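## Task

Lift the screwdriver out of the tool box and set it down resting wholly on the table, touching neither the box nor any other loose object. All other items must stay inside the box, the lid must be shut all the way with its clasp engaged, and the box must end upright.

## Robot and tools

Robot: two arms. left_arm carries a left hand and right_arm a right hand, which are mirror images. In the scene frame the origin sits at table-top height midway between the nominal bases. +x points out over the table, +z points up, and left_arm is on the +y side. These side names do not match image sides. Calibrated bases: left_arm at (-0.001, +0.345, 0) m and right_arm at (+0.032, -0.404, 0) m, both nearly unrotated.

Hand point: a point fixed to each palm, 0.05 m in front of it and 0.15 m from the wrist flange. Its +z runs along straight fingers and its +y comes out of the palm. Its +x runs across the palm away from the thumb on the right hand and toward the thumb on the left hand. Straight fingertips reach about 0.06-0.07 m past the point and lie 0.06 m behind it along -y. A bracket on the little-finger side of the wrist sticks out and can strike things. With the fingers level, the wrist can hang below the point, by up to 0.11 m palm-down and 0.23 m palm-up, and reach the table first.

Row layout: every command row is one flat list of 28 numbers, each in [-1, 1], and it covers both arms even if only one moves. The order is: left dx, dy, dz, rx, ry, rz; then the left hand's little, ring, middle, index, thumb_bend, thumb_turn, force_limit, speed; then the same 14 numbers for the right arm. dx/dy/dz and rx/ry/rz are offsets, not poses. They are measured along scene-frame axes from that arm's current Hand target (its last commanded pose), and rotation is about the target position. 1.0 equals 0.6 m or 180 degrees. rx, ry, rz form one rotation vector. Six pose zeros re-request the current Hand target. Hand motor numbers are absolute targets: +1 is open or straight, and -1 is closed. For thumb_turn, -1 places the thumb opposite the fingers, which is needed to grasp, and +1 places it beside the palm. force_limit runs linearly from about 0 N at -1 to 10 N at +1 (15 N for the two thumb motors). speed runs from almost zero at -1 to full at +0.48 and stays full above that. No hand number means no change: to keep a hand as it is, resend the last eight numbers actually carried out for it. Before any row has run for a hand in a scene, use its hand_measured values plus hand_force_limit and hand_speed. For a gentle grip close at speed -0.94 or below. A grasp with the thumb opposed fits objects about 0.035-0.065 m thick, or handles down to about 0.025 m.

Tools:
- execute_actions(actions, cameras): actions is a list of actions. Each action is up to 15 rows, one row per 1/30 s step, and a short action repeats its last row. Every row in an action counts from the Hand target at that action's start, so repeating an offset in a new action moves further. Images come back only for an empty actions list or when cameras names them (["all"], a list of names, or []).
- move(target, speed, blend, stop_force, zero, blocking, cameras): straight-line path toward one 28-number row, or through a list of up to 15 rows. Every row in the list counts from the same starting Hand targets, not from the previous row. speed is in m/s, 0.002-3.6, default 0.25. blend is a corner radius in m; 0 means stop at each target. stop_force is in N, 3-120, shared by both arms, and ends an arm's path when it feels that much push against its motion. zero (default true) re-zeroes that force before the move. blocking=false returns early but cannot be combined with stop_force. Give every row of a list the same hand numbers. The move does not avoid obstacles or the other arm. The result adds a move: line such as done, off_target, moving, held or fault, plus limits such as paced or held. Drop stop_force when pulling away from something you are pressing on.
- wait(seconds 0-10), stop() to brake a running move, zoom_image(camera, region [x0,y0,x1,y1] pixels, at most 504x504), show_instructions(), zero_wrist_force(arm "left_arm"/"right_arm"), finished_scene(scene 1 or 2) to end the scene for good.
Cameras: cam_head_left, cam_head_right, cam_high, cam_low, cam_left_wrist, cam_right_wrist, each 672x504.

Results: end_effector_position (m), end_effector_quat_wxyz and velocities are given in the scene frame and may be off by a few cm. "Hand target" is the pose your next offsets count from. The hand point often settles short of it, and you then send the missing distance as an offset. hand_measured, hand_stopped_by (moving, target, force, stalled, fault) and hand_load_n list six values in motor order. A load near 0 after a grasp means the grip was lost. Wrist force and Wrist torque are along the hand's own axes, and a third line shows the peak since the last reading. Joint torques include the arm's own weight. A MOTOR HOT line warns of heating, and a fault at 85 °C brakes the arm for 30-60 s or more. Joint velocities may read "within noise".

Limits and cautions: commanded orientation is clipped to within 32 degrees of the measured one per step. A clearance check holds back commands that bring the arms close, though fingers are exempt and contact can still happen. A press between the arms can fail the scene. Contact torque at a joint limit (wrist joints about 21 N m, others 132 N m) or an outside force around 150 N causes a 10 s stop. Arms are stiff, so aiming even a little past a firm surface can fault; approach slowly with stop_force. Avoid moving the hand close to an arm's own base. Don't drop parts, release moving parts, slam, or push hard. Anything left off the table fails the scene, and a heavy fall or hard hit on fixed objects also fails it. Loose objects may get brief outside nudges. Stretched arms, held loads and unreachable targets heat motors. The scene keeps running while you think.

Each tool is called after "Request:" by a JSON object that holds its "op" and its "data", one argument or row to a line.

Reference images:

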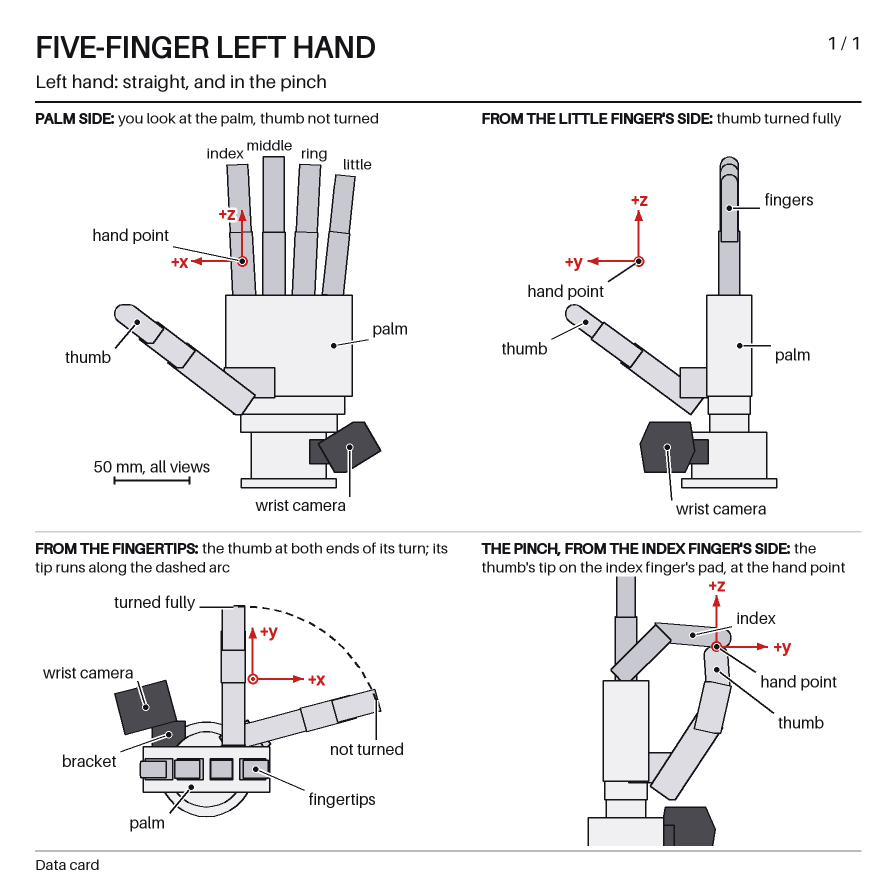

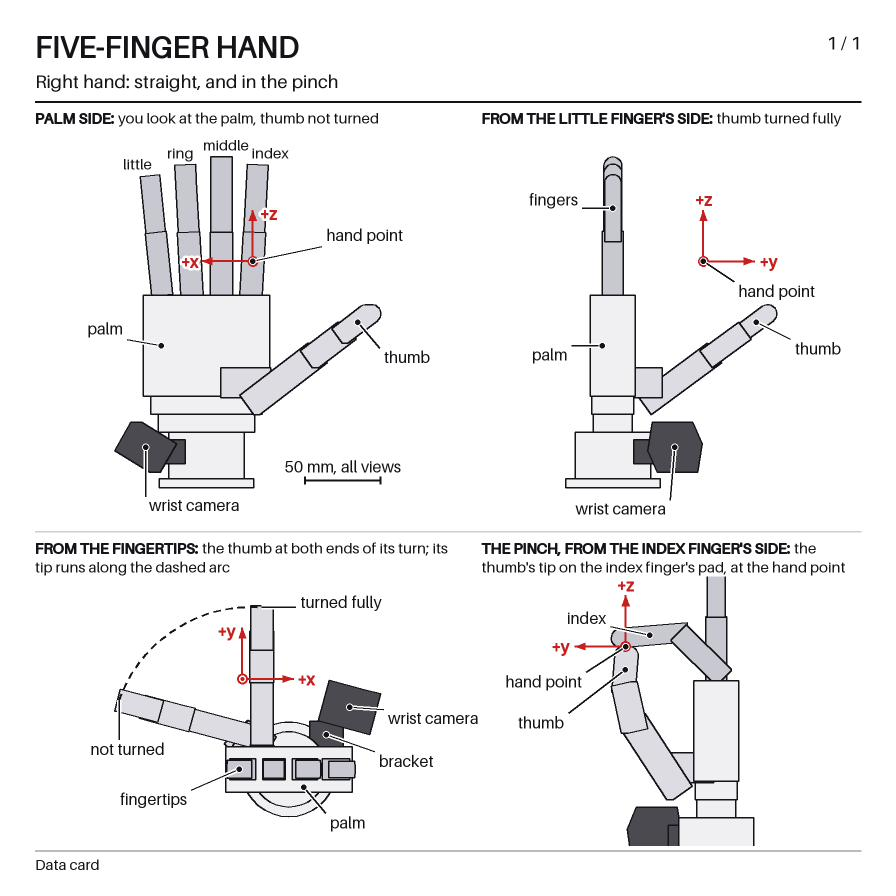

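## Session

Request:
{"op": "execute_actions", "data": {
  "actions": []
}}

Request:
{"op": "zoom_image", "data": {
  "camera": "cam_head_left",
  "region": [240, 270, 440, 430]
}}

Request:
{"op": "zoom_image", "data": {
  "camera": "cam_head_right",
  "region": [240, 270, 440, 430]
}}

Scene clock: 0.00 s.
left_arm: end_effector_position=(+0.4291, +0.5529, +0.1773) hand_measured=(+1.000, +1.000, +1.000, +1.000, +1.000, +1.000) hand_load_n=(+0.0, +0.0, +0.0, +0.0, +0.0, +0.0) hand_stopped_by=(target, target, target, target, target, target) hand_force_limit=0.00 hand_speed=-0.80 end_effector_quat_wxyz=(-0.012, +0.976, +0.183, +0.120) | right_arm: end_effector_position=(-0.0841, -0.1247, +0.1897) hand_measured=(+1.000, +1.000, +1.000, +1.000, +1.000, +1.000) hand_load_n=(+0.0, +0.0, +0.0, +0.0, +0.0, +0.0) hand_stopped_by=(target, target, target, target, target, target) hand_force_limit=0.00 hand_speed=-0.80 end_effector_quat_wxyz=(-0.041, -0.487, +0.871, -0.048)
Joint positions: left_arm=[4.116 -1.834 -1.679 2.131 -1.42 2.155] | right_arm=[1.296 -1.652 2.056 1.292 1.578 -1.263]
Joint velocities: within noise
Joint torques (N m): no reading
Wrist force (N): no reading
Wrist torque (N m): no reading
Wrist force, peak (N): no reading
Hand target: left_arm +0.4291, +0.5529, +0.1773; -0.012, +0.976, +0.183, +0.120 | right_arm -0.0841, -0.1247, +0.1897; -0.041, -0.487, +0.871, -0.048
camera_calibration:
cam_left_wrist: T_world_to_cam=[[-0.106758, 0.988883, 0.103504, -0.521983], [0.75008, 0.0117663, 0.661243, -0.436906], [0.652674, 0.148229, -0.742997, -0.11695], [0, 0, 0, 1]] pos_world=[0.34832, 0.538656, 0.256034]
cam_right_wrist: T_world_to_cam=[[-0.943433, 0.326697, -0.0565901, -0.0237013], [0.270816, 0.857749, 0.436949, 0.0430353], [0.19129, 0.396907, -0.897704, 0.351679], [0, 0, 0, 1]] pos_world=[-0.101288, -0.168754, 0.295559]

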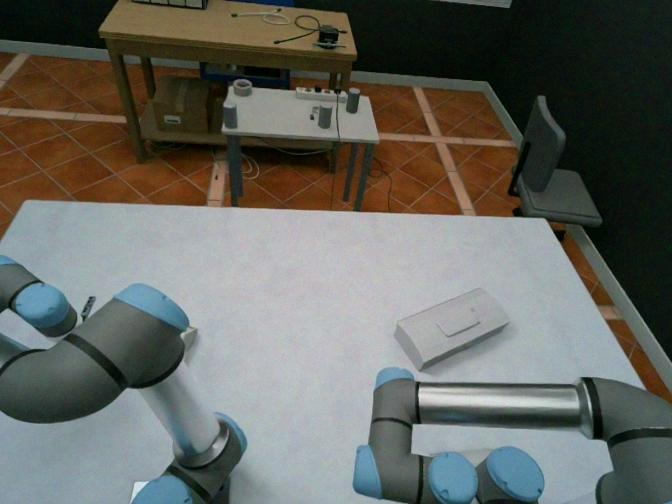

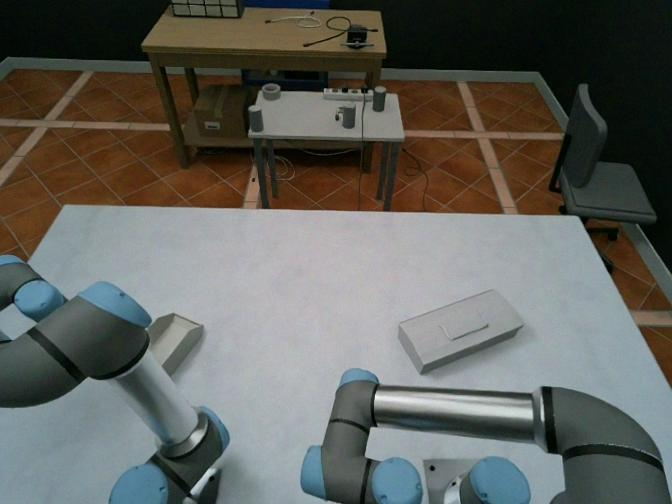

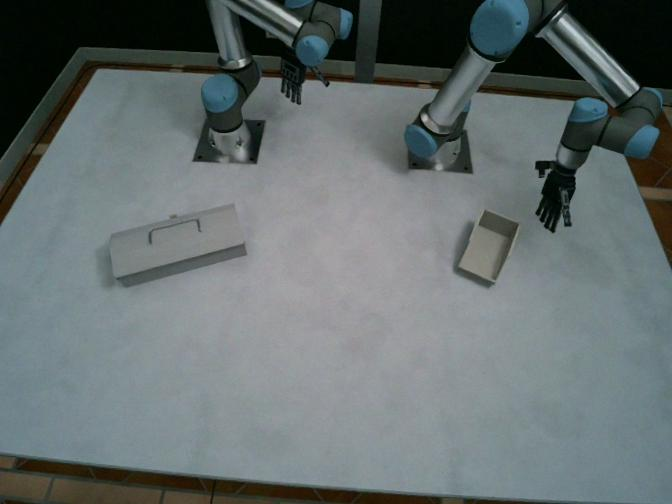

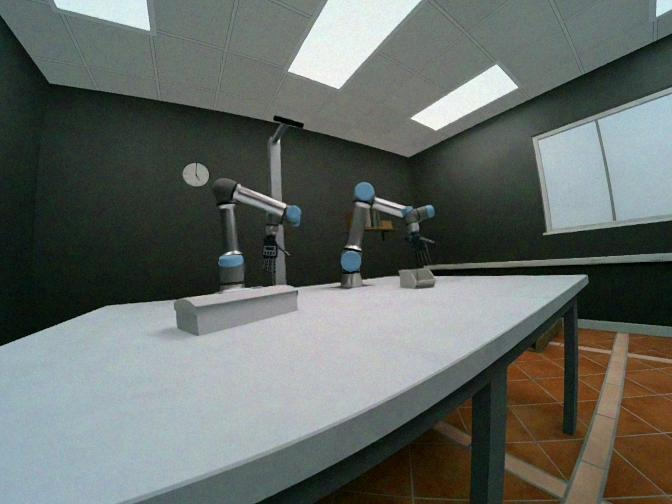

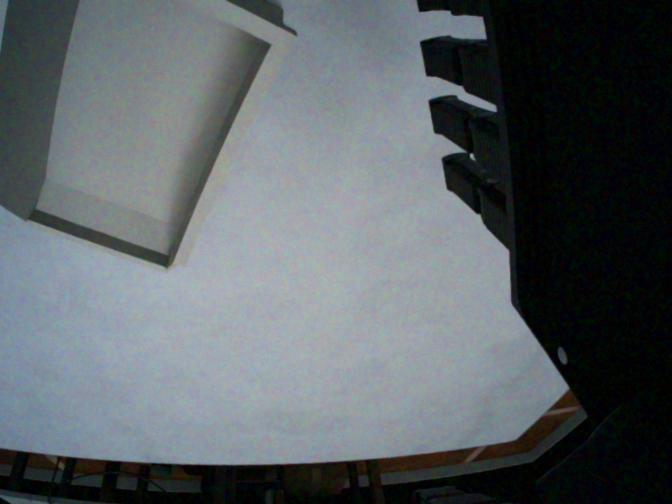

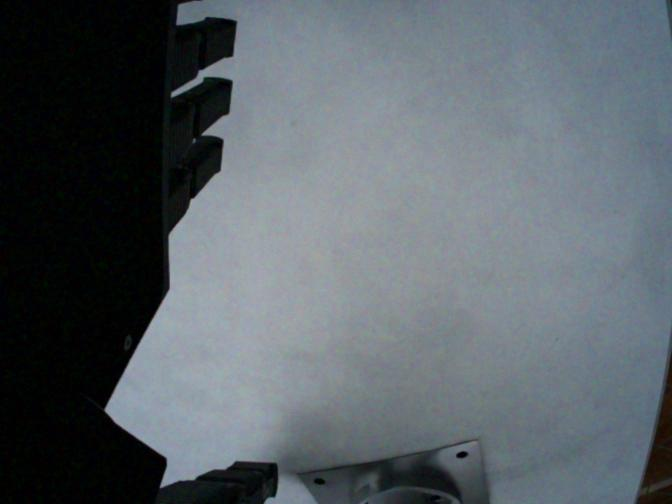

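Scaled by 2.520 from the camera's 672x504 image, which has a finer 960x720 frame.

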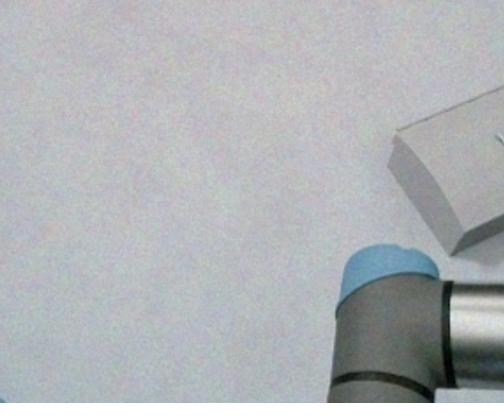

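Scaled by 2.520 from the camera's 672x504 image, which has a finer 960x720 frame.

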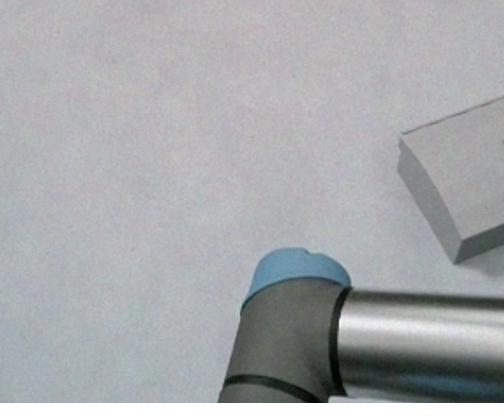

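Request:
{"op": "zoom_image", "data": {
  "camera": "cam_head_left",
  "region": [385, 275, 525, 380]
}}

Request:
{"op": "zoom_image", "data": {
  "camera": "cam_head_right",
  "region": [390, 275, 530, 380]
}}

Request:
{"op": "zoom_image", "data": {
  "camera": "cam_high",
  "region": [95, 190, 265, 300]
}}

Request:
{"op": "zoom_image", "data": {
  "camera": "cam_low",
  "region": [160, 270, 320, 350]
}}

Scaled by 3.600 from the camera's 672x504 image, which has a finer 960x720 frame.

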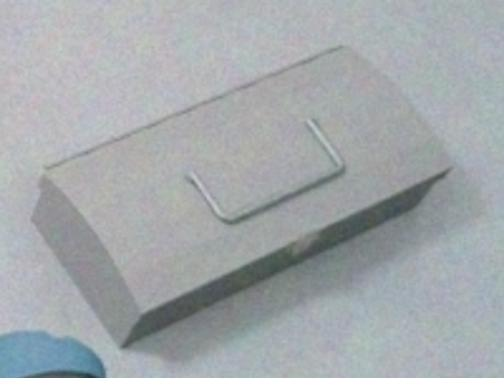

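Scaled by 3.600 from the camera's 672x504 image, which has a finer 960x720 frame.

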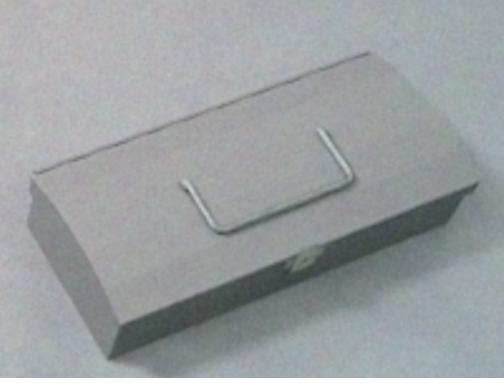

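Scaled by 2.965 from the camera's 672x504 image, which has a finer 960x720 frame.

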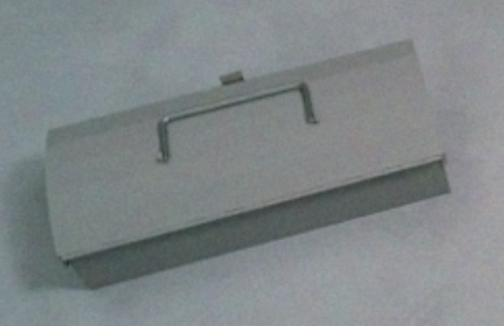

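Scaled by 3.150 from the camera's 672x504 image, which has a finer 960x720 frame.

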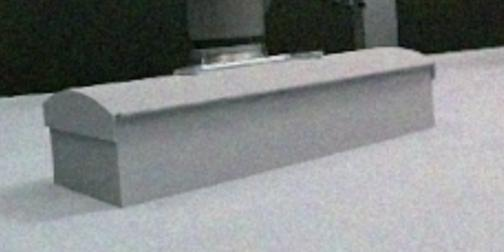

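Request:
{"op": "move", "data": {
  "target": [
    [0,0,0,0,0,0,1,1,1,1,1,1,0,-0.8, 0.3402,0.1578,0.1505,0,0,0.08,1,1,1,1,1,1,0,-0.8],
    [0,0,0,0,0,0,1,1,1,1,1,1,0,-0.8, 0.7402,-0.1255,0.1505,0,0,0.2,1,1,1,1,1,1,0,-0.8],
    [0,0,0,0,0,0,1,1,1,1,1,1,0,-0.8, 0.79,-0.5,0.1,0,0,0.296,1,1,1,1,1,1,0,-0.8]
  ],
  "speed": 0.45,
  "blend": 0.06
}}

Request:
{"op": "move", "data": {
  "target": [0,0,0,0,0,0,1,1,1,1,1,1,0,-0.8, -0.0117,-0.2275,-0.1162,0,0,0,1,1,1,1,1,1,0,-0.8],
  "speed": 0.3,
  "cameras": ["cam_right_wrist","cam_head_right","cam_low"]
}}

Scene clock: 4.93 s.
left_arm: end_effector_position=(+0.4291, +0.5529, +0.1773) hand_measured=(+1.000, +1.000, +1.000, +1.000, +1.000, +1.000) hand_load_n=(+0.0, +0.0, +0.0, +0.0, +0.0, +0.0) hand_stopped_by=(target, target, target, target, target, target) hand_force_limit=0.00 hand_speed=-0.80 end_effector_quat_wxyz=(-0.012, +0.976, +0.183, +0.120) | right_arm: end_effector_position=(+0.3900, -0.4246, +0.2497) hand_measured=(+1.000, +1.000, +1.000, +1.000, +1.000, +1.000) hand_load_n=(+0.0, +0.0, +0.0, +0.0, +0.0, +0.0) hand_stopped_by=(target, target, target, target, target, target) hand_force_limit=0.00 hand_speed=-0.80 end_effector_quat_wxyz=(+0.015, +0.826, -0.560, +0.061) end_effector_velocity=(+0.000, -0.001, +0.000) end_effector_angular_velocity=(-0.001, +0.000, +0.004)
Joint positions: left_arm=[4.116 -1.834 -1.679 2.131 -1.42 2.155] | right_arm=[-0.376 -1.349 1.508 1.301 1.63 -3.869]
Joint velocities: left_arm=[within noise] | right_arm=[-0.001 0 -0.001 0 0 -0.005]
Joint torques (N m): left_arm=[-0.81 31.22 22.14 -2.8 0.39 0.03] | right_arm=[-9.33 -42.57 -15.31 3.22 0.25 -2.25]
Wrist force (N): left_arm=[0.0 0.2 0.0] | right_arm=[-0.3 -0.2 0.0]
Wrist torque (N m): left_arm=[0.03 0.01 0.00] | right_arm=[-0.04 0.06 -0.01]
Wrist force, peak (N): left_arm=[-0.6 -0.4 0.1] | right_arm=[1.8 2.5 0.6]
Hand target: left_arm +0.4291, +0.5529, +0.1773; -0.012, +0.976, +0.183, +0.120 | right_arm +0.3899, -0.4247, +0.2497; +0.015, +0.826, -0.560, +0.061
Off the commanded pose: left_arm 0.000 m, 0 deg | right_arm 0.000 m, 0 deg.
move: done

Scene clock: 5.93 s.
left_arm: end_effector_position=(+0.4291, +0.5529, +0.1773) hand_measured=(+1.000, +1.000, +1.000, +1.000, +1.000, +1.000) hand_load_n=(+0.0, +0.0, +0.0, +0.0, +0.0, +0.0) hand_stopped_by=(target, target, target, target, target, target) hand_force_limit=0.00 hand_speed=-0.80 end_effector_quat_wxyz=(-0.012, +0.976, +0.183, +0.120) | right_arm: end_effector_position=(+0.3830, -0.5611, +0.1800) hand_measured=(+1.000, +1.000, +1.000, +1.000, +1.000, +1.000) hand_load_n=(+0.0, +0.0, +0.0, +0.0, +0.0, +0.0) hand_stopped_by=(target, target, target, target, target, target) hand_force_limit=0.00 hand_speed=-0.80 end_effector_quat_wxyz=(+0.015, +0.826, -0.560, +0.061)
Joint positions: left_arm=[4.116 -1.834 -1.679 2.131 -1.42 2.155] | right_arm=[-0.692 -1.271 1.586 1.131 1.592 -4.183]
Joint torques (N m): left_arm=[-1.25 30.94 22.24 -2.8 0.39 0.08] | right_arm=[-8.31 -36.91 -18.75 2.52 0.85 -2.2]
Wrist force (N): left_arm=[-0.5 -0.1 -0.1] | right_arm=[-0.4 -0.2 -0.6]
Wrist torque (N m): left_arm=[-0.01 0.09 -0.03] | right_arm=[0.01 0.08 -0.01]
Wrist force, peak (N): left_arm=[0.0 -0.7 0.2] | right_arm=[-1.8 -1.5 -1.3]
Hand target: left_arm +0.4291, +0.5529, +0.1773; -0.012, +0.976, +0.183, +0.120 | right_arm +0.3829, -0.5612, +0.1800; +0.015, +0.826, -0.560, +0.061
Off the commanded pose: left_arm 0.000 m, 0 deg | right_arm 0.000 m, 0 deg.
move: done
camera_calibration:
cam_right_wrist: T_world_to_cam=[[-0.82599, -0.560835, -0.0566151, 0.0159059], [-0.525584, 0.729964, 0.436937, 0.528419], [-0.203722, 0.390661, -0.897709, 0.574622], [0, 0, 0, 1]] pos_world=[0.40793, -0.601289, 0.285858]
Images, in order (width x height): cam_head_right 672x504, cam_low 672x504, cam_right_wrist 672x504.

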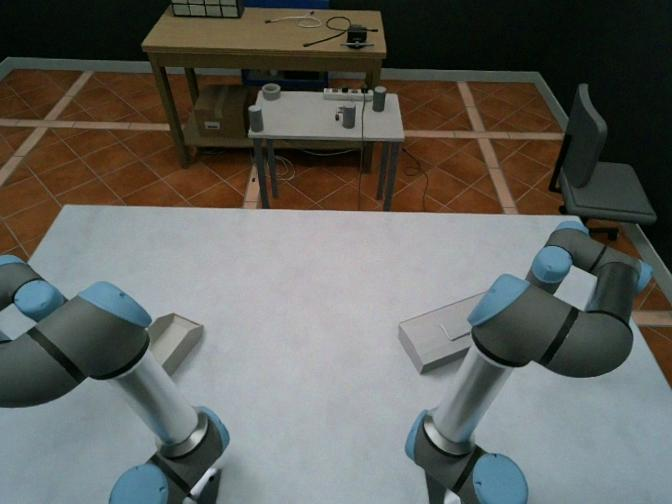

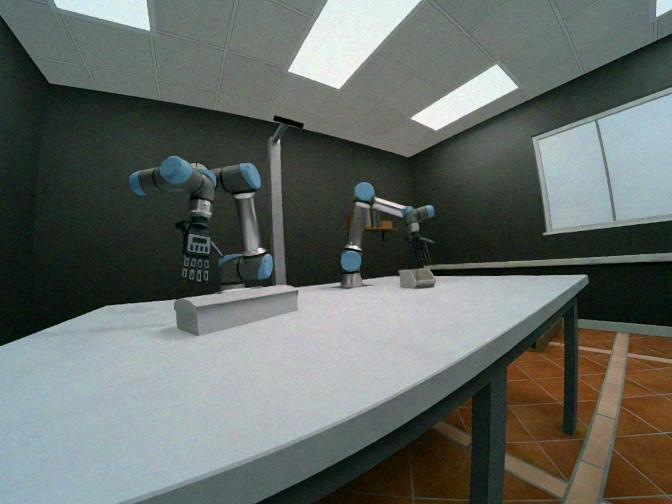

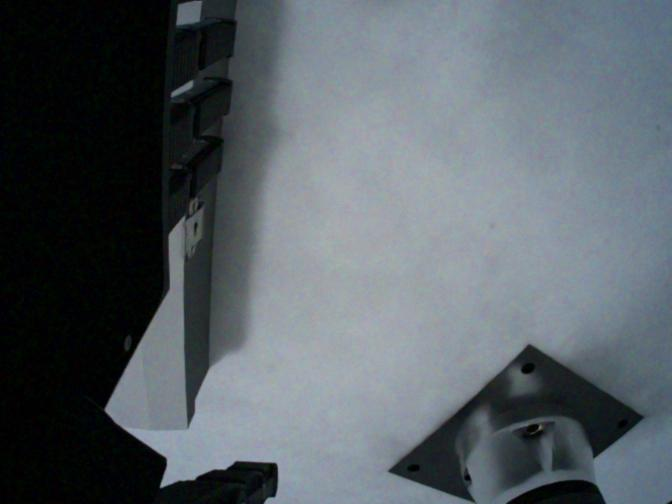

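Request:
{"op": "wait", "data": {
  "seconds": 0,
  "cameras": ["cam_right_wrist","cam_head_left"]
}}

Request:
{"op": "zoom_image", "data": {
  "camera": "cam_right_wrist",
  "region": [120, 150, 280, 300]
}}

Scene clock: 9.53 s.
left_arm: end_effector_position=(+0.4291, +0.5529, +0.1773) hand_measured=(+1.000, +1.000, +1.000, +1.000, +1.000, +1.000) hand_load_n=(+0.0, +0.0, +0.0, +0.0, +0.0, +0.0) hand_stopped_by=(target, target, target, target, target, target) hand_force_limit=0.00 hand_speed=-0.80 end_effector_quat_wxyz=(-0.012, +0.976, +0.183, +0.120) | right_arm: end_effector_position=(+0.3829, -0.5612, +0.1800) hand_measured=(+1.000, +1.000, +1.000, +1.000, +1.000, +1.000) hand_load_n=(+0.0, +0.0, +0.0, +0.0, +0.0, +0.0) hand_stopped_by=(target, target, target, target, target, target) hand_force_limit=0.00 hand_speed=-0.80 end_effector_quat_wxyz=(+0.015, +0.826, -0.560, +0.061)
Joint positions: left_arm=[4.116 -1.834 -1.679 2.131 -1.42 2.155] | right_arm=[-0.692 -1.271 1.586 1.131 1.592 -4.183]
Joint torques (N m): left_arm=[-1.09 31.71 22.55 -2.94 0.4 0.11] | right_arm=[-10.12 -27.65 -15.98 0.75 0.85 -2.13]
Wrist force (N): left_arm=[-0.4 0.0 0.0] | right_arm=[-0.1 -0.1 -0.1]
Wrist torque (N m): left_arm=[-0.01 0.07 -0.03] | right_arm=[0.00 0.03 0.00]
Wrist force, peak (N): left_arm=[-0.5 -0.4 -0.3] | right_arm=[-0.5 -0.2 -0.5]
Hand target: left_arm +0.4291, +0.5529, +0.1773; -0.012, +0.976, +0.183, +0.120 | right_arm +0.3829, -0.5612, +0.1800; +0.015, +0.826, -0.560, +0.061
Off the commanded pose: left_arm 0.000 m, 0 deg | right_arm 0.000 m, 0 deg.
camera_calibration:
cam_right_wrist: T_world_to_cam=[[-0.825934, -0.560918, -0.0565999, 0.0157731], [-0.525667, 0.729946, 0.436867, 0.528536], [-0.203731, 0.390576, -0.897744, 0.574624], [0, 0, 0, 1]] pos_world=[0.40793, -0.60139, 0.285858]
Images, in order (width x height): cam_head_left 672x504, cam_right_wrist 672x504.

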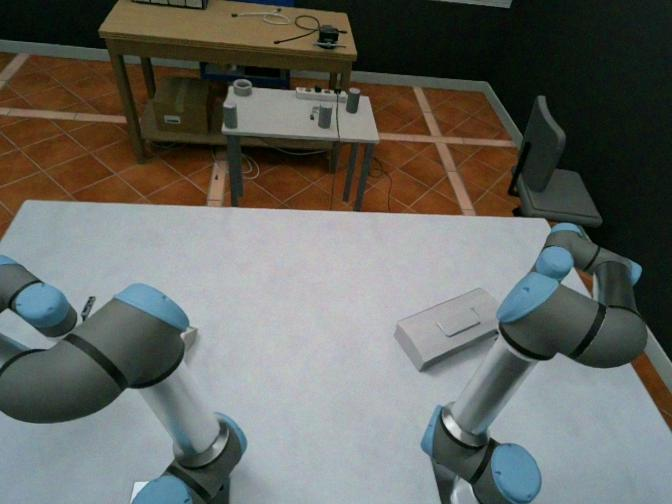

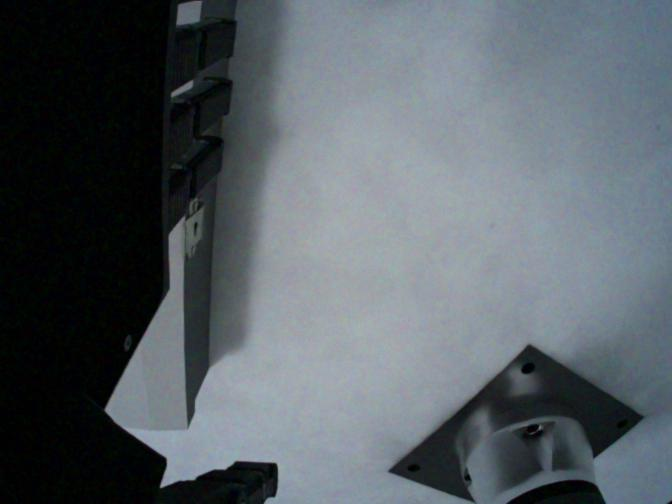

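Scaled by 3.150 from the camera's 672x504 image, which has a finer 960x720 frame.

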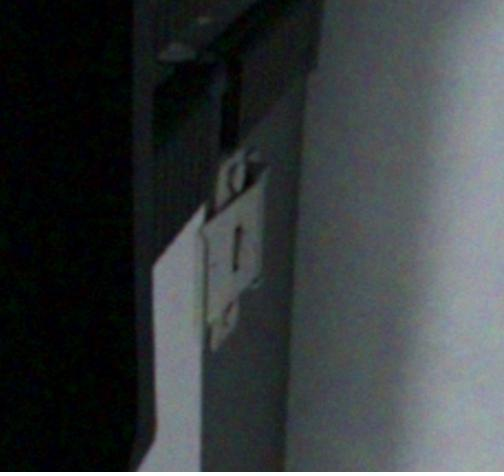

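Request:
{"op": "move", "data": {
  "target": [0,0,0,0,0,0,1,1,1,1,1,1,0,-0.8,-0.075,0.095,-0.033,0.0844,-0.2055,0,1,1,1,1,1,1,0,-0.8],
  "speed": 0.3,
  "cameras": ["cam_right_wrist"]
}}

Scene clock: 12.23 s.
left_arm: end_effector_position=(+0.4291, +0.5529, +0.1773) hand_measured=(+1.000, +1.000, +1.000, +1.000, +1.000, +1.000) hand_load_n=(-0.5, +0.0, +0.0, +0.0, +0.0, +0.0) hand_stopped_by=(target, target, target, target, target, target) hand_force_limit=0.00 hand_speed=-0.80 end_effector_quat_wxyz=(-0.012, +0.976, +0.183, +0.120) | right_arm: end_effector_position=(+0.3379, -0.5042, +0.1602) hand_measured=(+1.000, +1.000, +1.000, +1.000, +1.000, +1.000) hand_load_n=(+0.0, +0.0, +0.0, +0.0, +0.0, +0.0) hand_stopped_by=(target, target, target, target, target, target) hand_force_limit=0.00 hand_speed=-0.80 end_effector_quat_wxyz=(-0.271, +0.759, -0.539, +0.246)
Joint positions: left_arm=[4.116 -1.834 -1.679 2.131 -1.42 2.155] | right_arm=[-1.281 -1.671 2.173 0.97 0.827 -4.689]
Joint torques (N m): left_arm=[-1.45 31.63 22.43 -3.03 0.37 0.02] | right_arm=[-8.47 -14.23 -11.79 1.43 -3.11 -2.26]
Wrist force (N): left_arm=[-0.3 0.0 0.0] | right_arm=[-0.3 -1.0 -0.3]
Wrist torque (N m): left_arm=[-0.02 0.05 -0.01] | right_arm=[-0.12 0.06 -0.02]
Wrist force, peak (N): left_arm=[-0.5 -0.5 0.2] | right_arm=[-0.5 -1.2 -0.3]
Hand target: left_arm +0.4291, +0.5529, +0.1773; -0.012, +0.976, +0.183, +0.120 | right_arm +0.3379, -0.5042, +0.1602; -0.271, +0.759, -0.539, +0.246
Off the commanded pose: left_arm 0.000 m, 0 deg | right_arm 0.000 m, 0 deg.
move: done
camera_calibration:
cam_right_wrist: T_world_to_cam=[[-0.581065, -0.460251, -0.671217, 0.0758833], [-0.74013, 0.641843, 0.200613, 0.537842], [0.338483, 0.613357, -0.713598, 0.425026], [0, 0, 0, 1]] pos_world=[0.298302, -0.570978, 0.246334]
Images, in order (width x height): cam_right_wrist 672x504.

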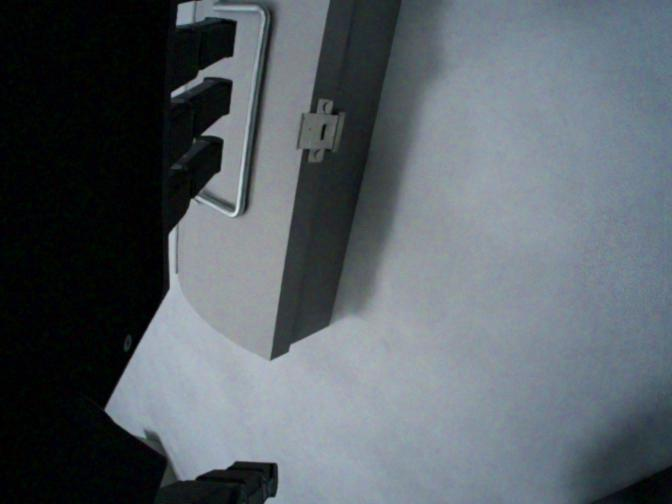

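Request:
{"op": "zoom_image", "data": {
  "camera": "cam_right_wrist",
  "region": [260, 70, 390, 190]
}}

Request:
{"op": "zoom_image", "data": {
  "camera": "cam_right_wrist",
  "region": [170, 0, 420, 370]
}}

Scaled by 3.877 from the camera's 672x504 image, which has a finer 960x720 frame.

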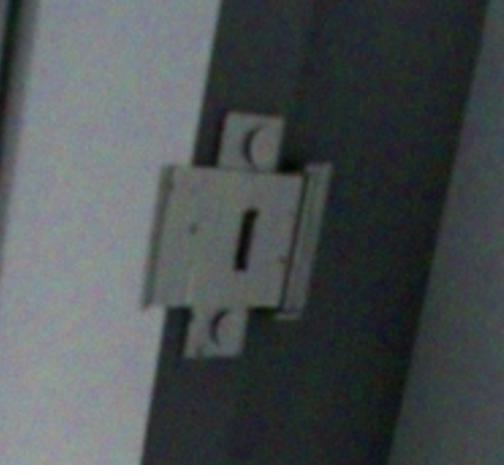

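Scaled by 1.362 from the camera's 672x504 image, which has a finer 960x720 frame.

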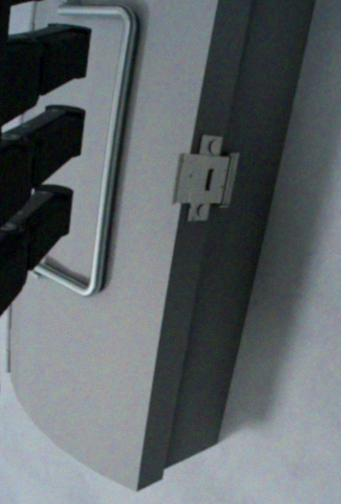

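Request:
{"op": "move", "data": {
  "target": [0,0,0,0,0,0,1,1,1,1,1,1,0,-0.8,-0.06,-0.02,0.04,-0.0844,0.2055,0,1,1,1,1,1,1,0,-0.8],
  "speed": 0.4
}}

Request:
{"op": "move", "data": {
  "target": [
    [0,0,0,0,0,0,1,1,1,1,1,1,0,-0.8,0,0,-0.05,0,0,-0.5,1,1,1,1,1,1,0,-0.8],
    [0,0,0,0,0,0,1,1,1,1,1,1,0,-0.8,0,0,-0.1,0,0,-1.0,1,1,1,1,1,1,0,-0.8]
  ],
  "speed": 0.6,
  "blend": 0.02,
  "cameras": ["cam_right_wrist","cam_head_left","cam_head_right","cam_high"]
}}

Scene clock: 15.87 s.
left_arm: end_effector_position=(+0.4291, +0.5529, +0.1773) hand_measured=(+1.000, +1.000, +1.000, +1.000, +1.000, +1.000) hand_load_n=(+0.0, +0.0, +0.0, +0.0, +0.0, +0.0) hand_stopped_by=(target, target, target, target, target, target) hand_force_limit=0.00 hand_speed=-0.80 end_effector_quat_wxyz=(-0.012, +0.976, +0.183, +0.120) | right_arm: end_effector_position=(+0.3019, -0.5162, +0.1841) hand_measured=(+1.000, +1.000, +1.000, +1.000, +1.000, +1.000) hand_load_n=(+0.0, +0.0, +0.0, +0.0, +0.0, +0.0) hand_stopped_by=(target, target, target, target, target, target) hand_force_limit=0.00 hand_speed=-0.80 end_effector_quat_wxyz=(+0.015, +0.826, -0.560, +0.061)
Joint positions: left_arm=[4.116 -1.834 -1.679 2.131 -1.42 2.155] | right_arm=[-0.739 -1.494 1.845 1.094 1.586 -4.23]
Joint torques (N m): left_arm=[-1 32.31 22.26 -3.14 0.35 0.07] | right_arm=[3.71 -25.12 -19.4 1.83 1.11 -0.55]
Wrist force (N): left_arm=[-0.2 -0.2 0.0] | right_arm=[-0.1 -0.1 -0.2]
Wrist torque (N m): left_arm=[-0.03 0.03 -0.01] | right_arm=[0.00 0.03 -0.15]
Wrist force, peak (N): left_arm=[-0.6 -0.4 0.2] | right_arm=[-0.5 -1.6 -0.6]
Hand target: left_arm +0.4291, +0.5529, +0.1773; -0.012, +0.976, +0.183, +0.120 | right_arm +0.3019, -0.5162, +0.1842; +0.015, +0.826, -0.560, +0.061
Off the commanded pose: left_arm 0.000 m, 0 deg | right_arm 0.000 m, 0 deg.
move: done

Scene clock: 19.10 s.
left_arm: end_effector_position=(+0.4291, +0.5529, +0.1773) hand_measured=(+1.000, +1.000, +1.000, +1.000, +1.000, +1.000) hand_load_n=(+0.0, +0.0, +0.0, +0.0, +0.0, +0.0) hand_stopped_by=(target, target, target, target, target, target) hand_force_limit=0.00 hand_speed=-0.80 end_effector_quat_wxyz=(-0.012, +0.976, +0.183, +0.120) | right_arm: end_effector_position=(+0.3019, -0.5161, +0.1242) hand_measured=(+1.000, +1.000, +1.000, +1.000, +1.000, +1.000) hand_load_n=(+0.0, +0.0, +0.0, +0.0, +0.0, +0.0) hand_stopped_by=(target, target, target, target, target, target) hand_force_limit=0.00 hand_speed=-0.80 end_effector_quat_wxyz=(-0.061, +0.560, +0.826, +0.015)
Joint positions: left_arm=[4.116 -1.834 -1.679 2.131 -1.42 2.155] | right_arm=[-1.094 -1.577 2.176 1.095 1.6 -1.441]
Joint torques (N m): left_arm=[-1.52 32.75 22.54 -3.29 0.52 0.03] | right_arm=[-8.39 -8.87 -23.14 4.81 0.8 1.71]
Wrist force (N): left_arm=[0.1 0.1 0.2] | right_arm=[-0.4 -0.1 -0.6]
Wrist torque (N m): left_arm=[-0.01 0.00 0.01] | right_arm=[0.04 0.09 -0.17]
Wrist force, peak (N): left_arm=[-0.4 -0.5 0.0] | right_arm=[-0.6 -0.5 -0.3]
Hand target: left_arm +0.4291, +0.5529, +0.1773; -0.012, +0.976, +0.183, +0.120 | right_arm +0.3019, -0.5162, +0.1242; -0.061, +0.560, +0.826, +0.015
Off the commanded pose: left_arm 0.000 m, 0 deg | right_arm 0.000 m, 0 deg.
move: done
camera_calibration:
cam_right_wrist: T_world_to_cam=[[0.82567, 0.561311, -0.0565567, 0.0515416], [0.525962, -0.729638, 0.437027, -0.593406], [0.204042, -0.390587, -0.897669, -0.0358605], [0, 0, 0, 1]] pos_world=[0.27687, -0.475909, 0.230059]
Images, in order (width x height): cam_head_left 672x504, cam_head_right 672x504, cam_high 672x504, cam_right_wrist 672x504.

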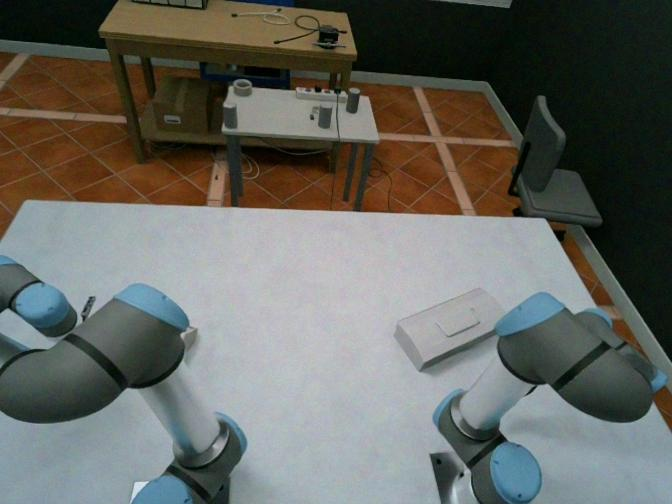

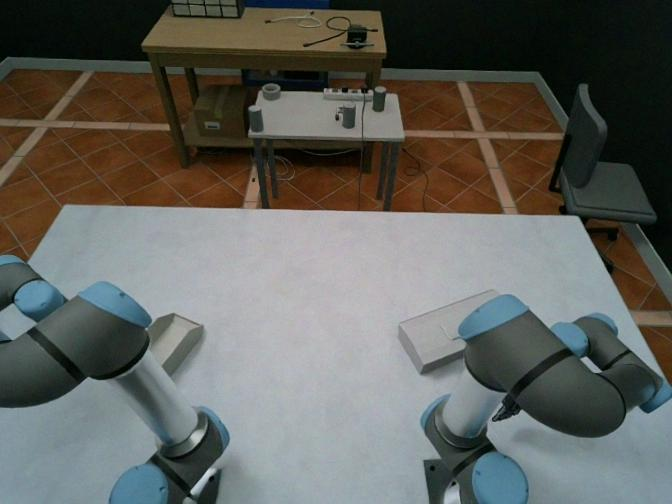

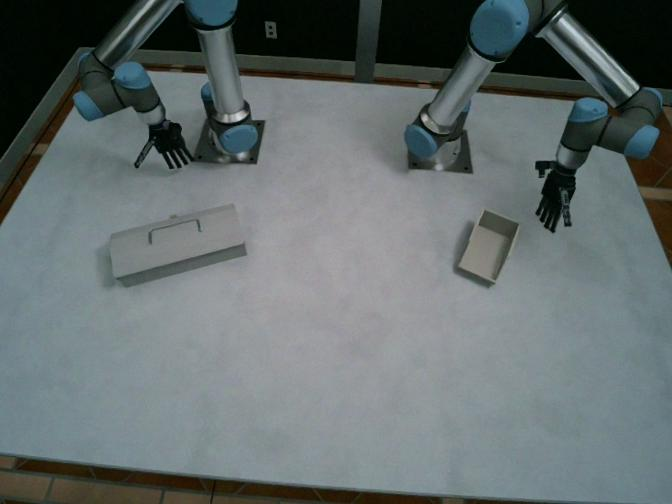

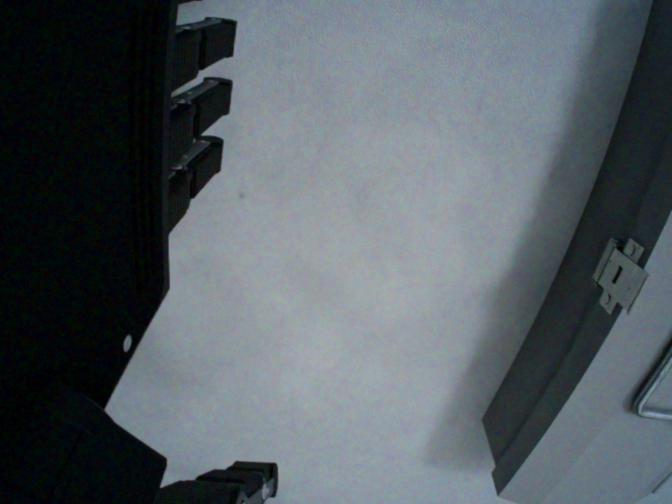

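Request:
{"op": "zoom_image", "data": {
  "camera": "cam_right_wrist",
  "region": [560, 200, 672, 340]
}}

Request:
{"op": "zoom_image", "data": {
  "camera": "cam_right_wrist",
  "region": [430, 320, 672, 504]
}}

Scaled by 3.600 from the camera's 672x504 image, which has a finer 960x720 frame.

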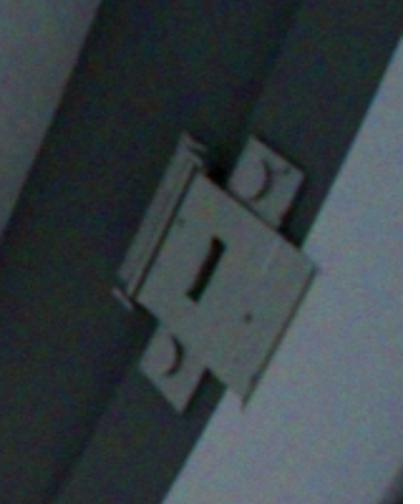

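Scaled by 2.083 from the camera's 672x504 image, which has a finer 960x720 frame.

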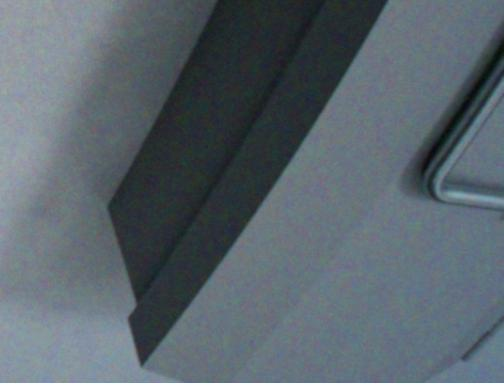

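Request:
{"op": "move", "data": {
  "target": [
    [0,0,0,0,0,0,1,1,1,1,1,1,0,-0.8,0.1513,0.013,-0.03,0,0,0,-0.3,-0.3,-0.3,-0.3,1,1,0.2,-0.2],
    [0,0,0,0,0,0,1,1,1,1,1,1,0,-0.8,0.1513,0.013,-0.1453,0,0,0,-0.3,-0.3,-0.3,-0.3,1,1,0.2,-0.2]
  ],
  "speed": 0.25,
  "blend": 0.01,
  "cameras": ["cam_right_wrist","cam_high","cam_low"]
}}

Scene clock: 22.40 s.
left_arm: end_effector_position=(+0.4291, +0.5529, +0.1773) hand_measured=(+1.000, +1.000, +1.000, +1.000, +1.000, +1.000) hand_load_n=(+0.0, +0.0, +0.0, +0.0, +0.0, +0.0) hand_stopped_by=(target, target, target, target, target, target) hand_force_limit=0.00 hand_speed=-0.80 end_effector_quat_wxyz=(-0.012, +0.976, +0.183, +0.120) | right_arm: end_effector_position=(+0.3927, -0.5084, +0.0371) hand_measured=(-0.300, -0.300, -0.300, -0.300, +1.000, +1.000) hand_load_n=(+0.0, +0.0, +0.0, +0.0, +0.0, +0.0) hand_stopped_by=(target, target, target, target, target, target) hand_force_limit=0.20 hand_speed=-0.20 end_effector_quat_wxyz=(-0.061, +0.560, +0.826, +0.015)
Joint positions: left_arm=[4.116 -1.834 -1.679 2.131 -1.42 2.155] | right_arm=[-0.805 -1.236 2.048 0.884 1.564 -1.154]
Joint torques (N m): left_arm=[-1.67 32.85 22.42 -3.35 0.47 0.02] | right_arm=[9.54 -22.16 -9.89 1.29 -1.29 1.81]
Wrist force (N): left_arm=[-0.5 -0.3 0.2] | right_arm=[-0.4 -0.1 -0.3]
Wrist torque (N m): left_arm=[-0.07 0.08 -0.01] | right_arm=[0.01 0.07 -0.19]
Wrist force, peak (N): left_arm=[-0.6 0.2 0.4] | right_arm=[-0.6 2.1 -1.8]
Hand target: left_arm +0.4291, +0.5529, +0.1773; -0.012, +0.976, +0.183, +0.120 | right_arm +0.3927, -0.5084, +0.0370; -0.061, +0.560, +0.826, +0.015
Off the commanded pose: left_arm 0.000 m, 0 deg | right_arm 0.000 m, 0 deg.
move: done
camera_calibration:
cam_right_wrist: T_world_to_cam=[[0.825978, 0.560857, -0.0565644, -0.0330015], [0.525599, -0.729993, 0.436871, -0.597492], [0.20373, -0.390576, -0.897744, -0.129437], [0, 0, 0, 1]] pos_world=[0.36767, -0.468211, 0.142958]
Images, in order (width x height): cam_high 672x504, cam_low 672x504, cam_right_wrist 672x504.

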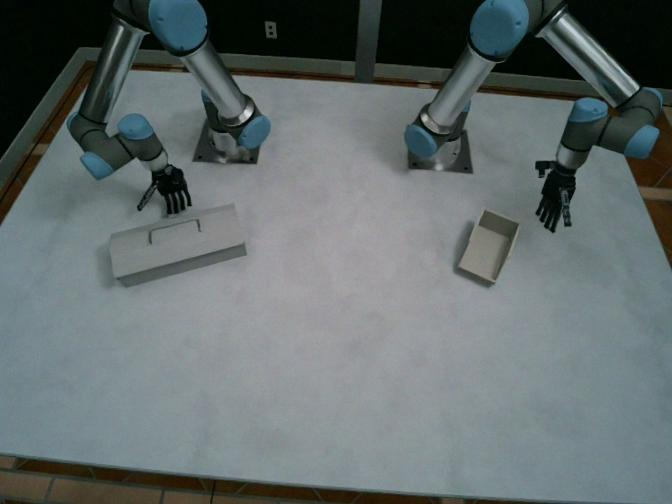

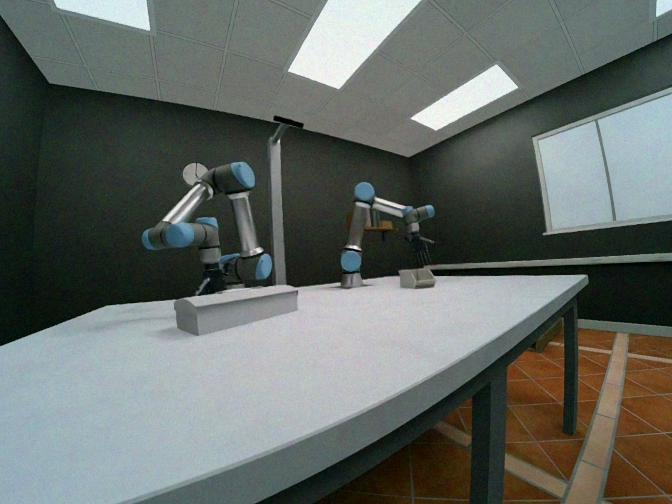

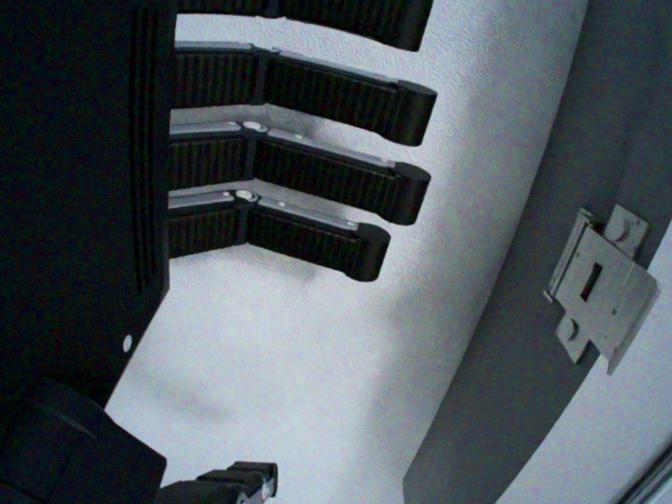

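Request:
{"op": "move", "data": {
  "target": [0,0,0,0,0,0,1,1,1,1,1,1,0,-0.8,0.1079,0.0443,0,0,0,0,-0.3,-0.3,-0.3,-0.3,1,1,0.2,-0.2],
  "speed": 0.04,
  "stop_force": 4,
  "cameras": ["cam_right_wrist"]
}}

Scene clock: 25.57 s.
left_arm: end_effector_position=(+0.4291, +0.5529, +0.1773) hand_measured=(+1.000, +1.000, +1.000, +1.000, +1.000, +1.000) hand_load_n=(+0.0, +0.5, +0.0, +0.0, +0.0, +0.0) hand_stopped_by=(target, target, target, target, target, target) hand_force_limit=0.00 hand_speed=-0.80 end_effector_quat_wxyz=(-0.012, +0.976, +0.183, +0.120) | right_arm: end_effector_position=(+0.4370, -0.4902, +0.0370) hand_measured=(-0.300, -0.300, -0.300, -0.300, +1.000, +1.000) hand_load_n=(+0.0, +0.0, +0.0, +0.0, +0.0, +0.0) hand_stopped_by=(target, target, target, target, target, target) hand_force_limit=0.20 hand_speed=-0.20 end_effector_quat_wxyz=(-0.061, +0.560, +0.826, +0.015)
Joint positions: left_arm=[4.116 -1.834 -1.679 2.131 -1.42 2.155] | right_arm=[-0.676 -1.165 1.938 0.922 1.547 -1.025]
Joint torques (N m): left_arm=[-1.46 33.18 23.13 -3.38 0.51 -0.05] | right_arm=[9.28 -26.51 -20.06 4.54 0.89 1.85]
Wrist force (N): left_arm=[-0.3 -0.4 0.2] | right_arm=[-0.2 -0.2 -0.2]
Wrist torque (N m): left_arm=[-0.07 0.05 0.00] | right_arm=[0.01 0.04 -0.15]
Wrist force, peak (N): left_arm=[-0.7 0.2 -0.2] | right_arm=[-0.7 -10.5 1.1]
Hand target: left_arm +0.4291, +0.5529, +0.1773; -0.012, +0.976, +0.183, +0.120 | right_arm +0.4370, -0.4902, +0.0370; -0.061, +0.560, +0.826, +0.015 (not the last commanded pose)
Off the commanded pose: left_arm 0.000 m, 0 deg | right_arm 0.022 m, 0 deg.
move: contact (right_arm)
camera_calibration:
cam_right_wrist: T_world_to_cam=[[0.825922, 0.560944, -0.0565277, -0.0797489], [0.525643, -0.729913, 0.436953, -0.607439], [0.203846, -0.390602, -0.897707, -0.131508], [0, 0, 0, 1]] pos_world=[0.41197, -0.45001, 0.142859]
Images, in order (width x height): cam_right_wrist 672x504.

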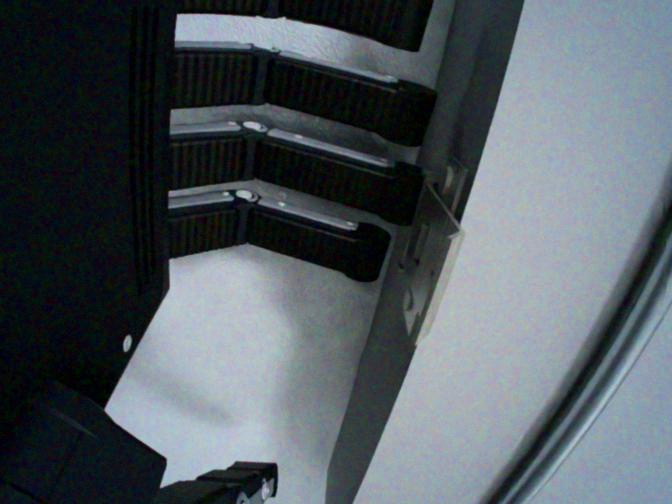

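Request:
{"op": "move", "data": {
  "target": [0,0,0,0,0,0,1,1,1,1,1,1,0,-0.8,0,0,0.05,0,0,0,-0.3,-0.3,-0.3,-0.3,1,1,0.2,-0.2],
  "speed": 0.03,
  "stop_force": 10,
  "cameras": ["cam_right_wrist"]
}}

Scene clock: 27.97 s.
left_arm: end_effector_position=(+0.4291, +0.5529, +0.1773) hand_measured=(+1.000, +1.000, +1.000, +1.000, +1.000, +1.000) hand_load_n=(+0.0, +0.0, +0.0, +0.0, +0.0, +0.0) hand_stopped_by=(target, target, target, target, target, target) hand_force_limit=0.00 hand_speed=-0.80 end_effector_quat_wxyz=(-0.012, +0.976, +0.183, +0.120) | right_arm: end_effector_position=(+0.4370, -0.4902, +0.0670) hand_measured=(-0.300, -0.300, -0.300, -0.300, +1.000, +1.000) hand_load_n=(+0.0, +0.0, +0.5, +0.0, +0.0, -0.5) hand_stopped_by=(target, target, target, target, target, target) hand_force_limit=0.20 hand_speed=-0.20 end_effector_quat_wxyz=(-0.061, +0.560, +0.826, +0.015)
Joint positions: left_arm=[4.116 -1.834 -1.679 2.131 -1.42 2.155] | right_arm=[-0.675 -1.215 1.913 0.998 1.547 -1.025]
Joint torques (N m): left_arm=[-1.64 33.62 22.86 -3.51 0.52 0] | right_arm=[8.69 -24.11 -9.01 1.09 -0.7 1.29]
Wrist force (N): left_arm=[-0.2 -0.2 0.0] | right_arm=[0.0 -0.2 -0.3]
Wrist torque (N m): left_arm=[-0.04 0.05 0.00] | right_arm=[0.03 0.01 -0.14]
Wrist force, peak (N): left_arm=[-0.7 0.0 -0.1] | right_arm=[-0.8 -5.0 6.1]
Hand target: left_arm +0.4291, +0.5529, +0.1773; -0.012, +0.976, +0.183, +0.120 | right_arm +0.4370, -0.4902, +0.0670; -0.061, +0.560, +0.826, +0.015
Off the commanded pose: left_arm 0.000 m, 0 deg | right_arm 0.000 m, 0 deg.
move: done
camera_calibration:
cam_right_wrist: T_world_to_cam=[[0.825918, 0.560949, -0.0565253, -0.0781056], [0.525655, -0.729926, 0.436914, -0.62048], [0.203827, -0.390568, -0.897725, -0.104512], [0, 0, 0, 1]] pos_world=[0.41197, -0.44991, 0.172859]
Images, in order (width x height): cam_right_wrist 672x504.

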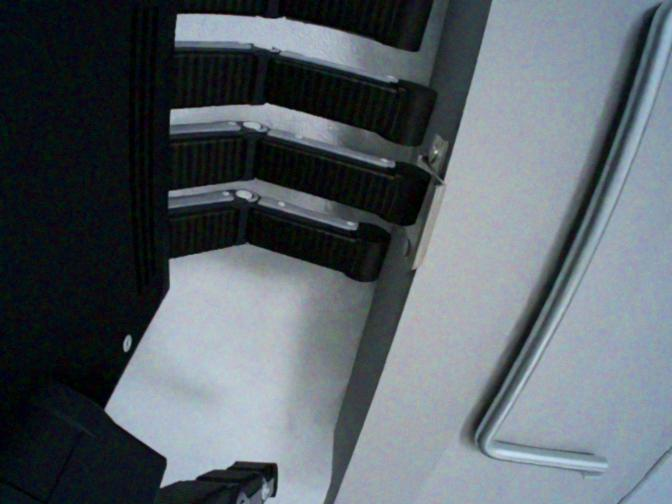

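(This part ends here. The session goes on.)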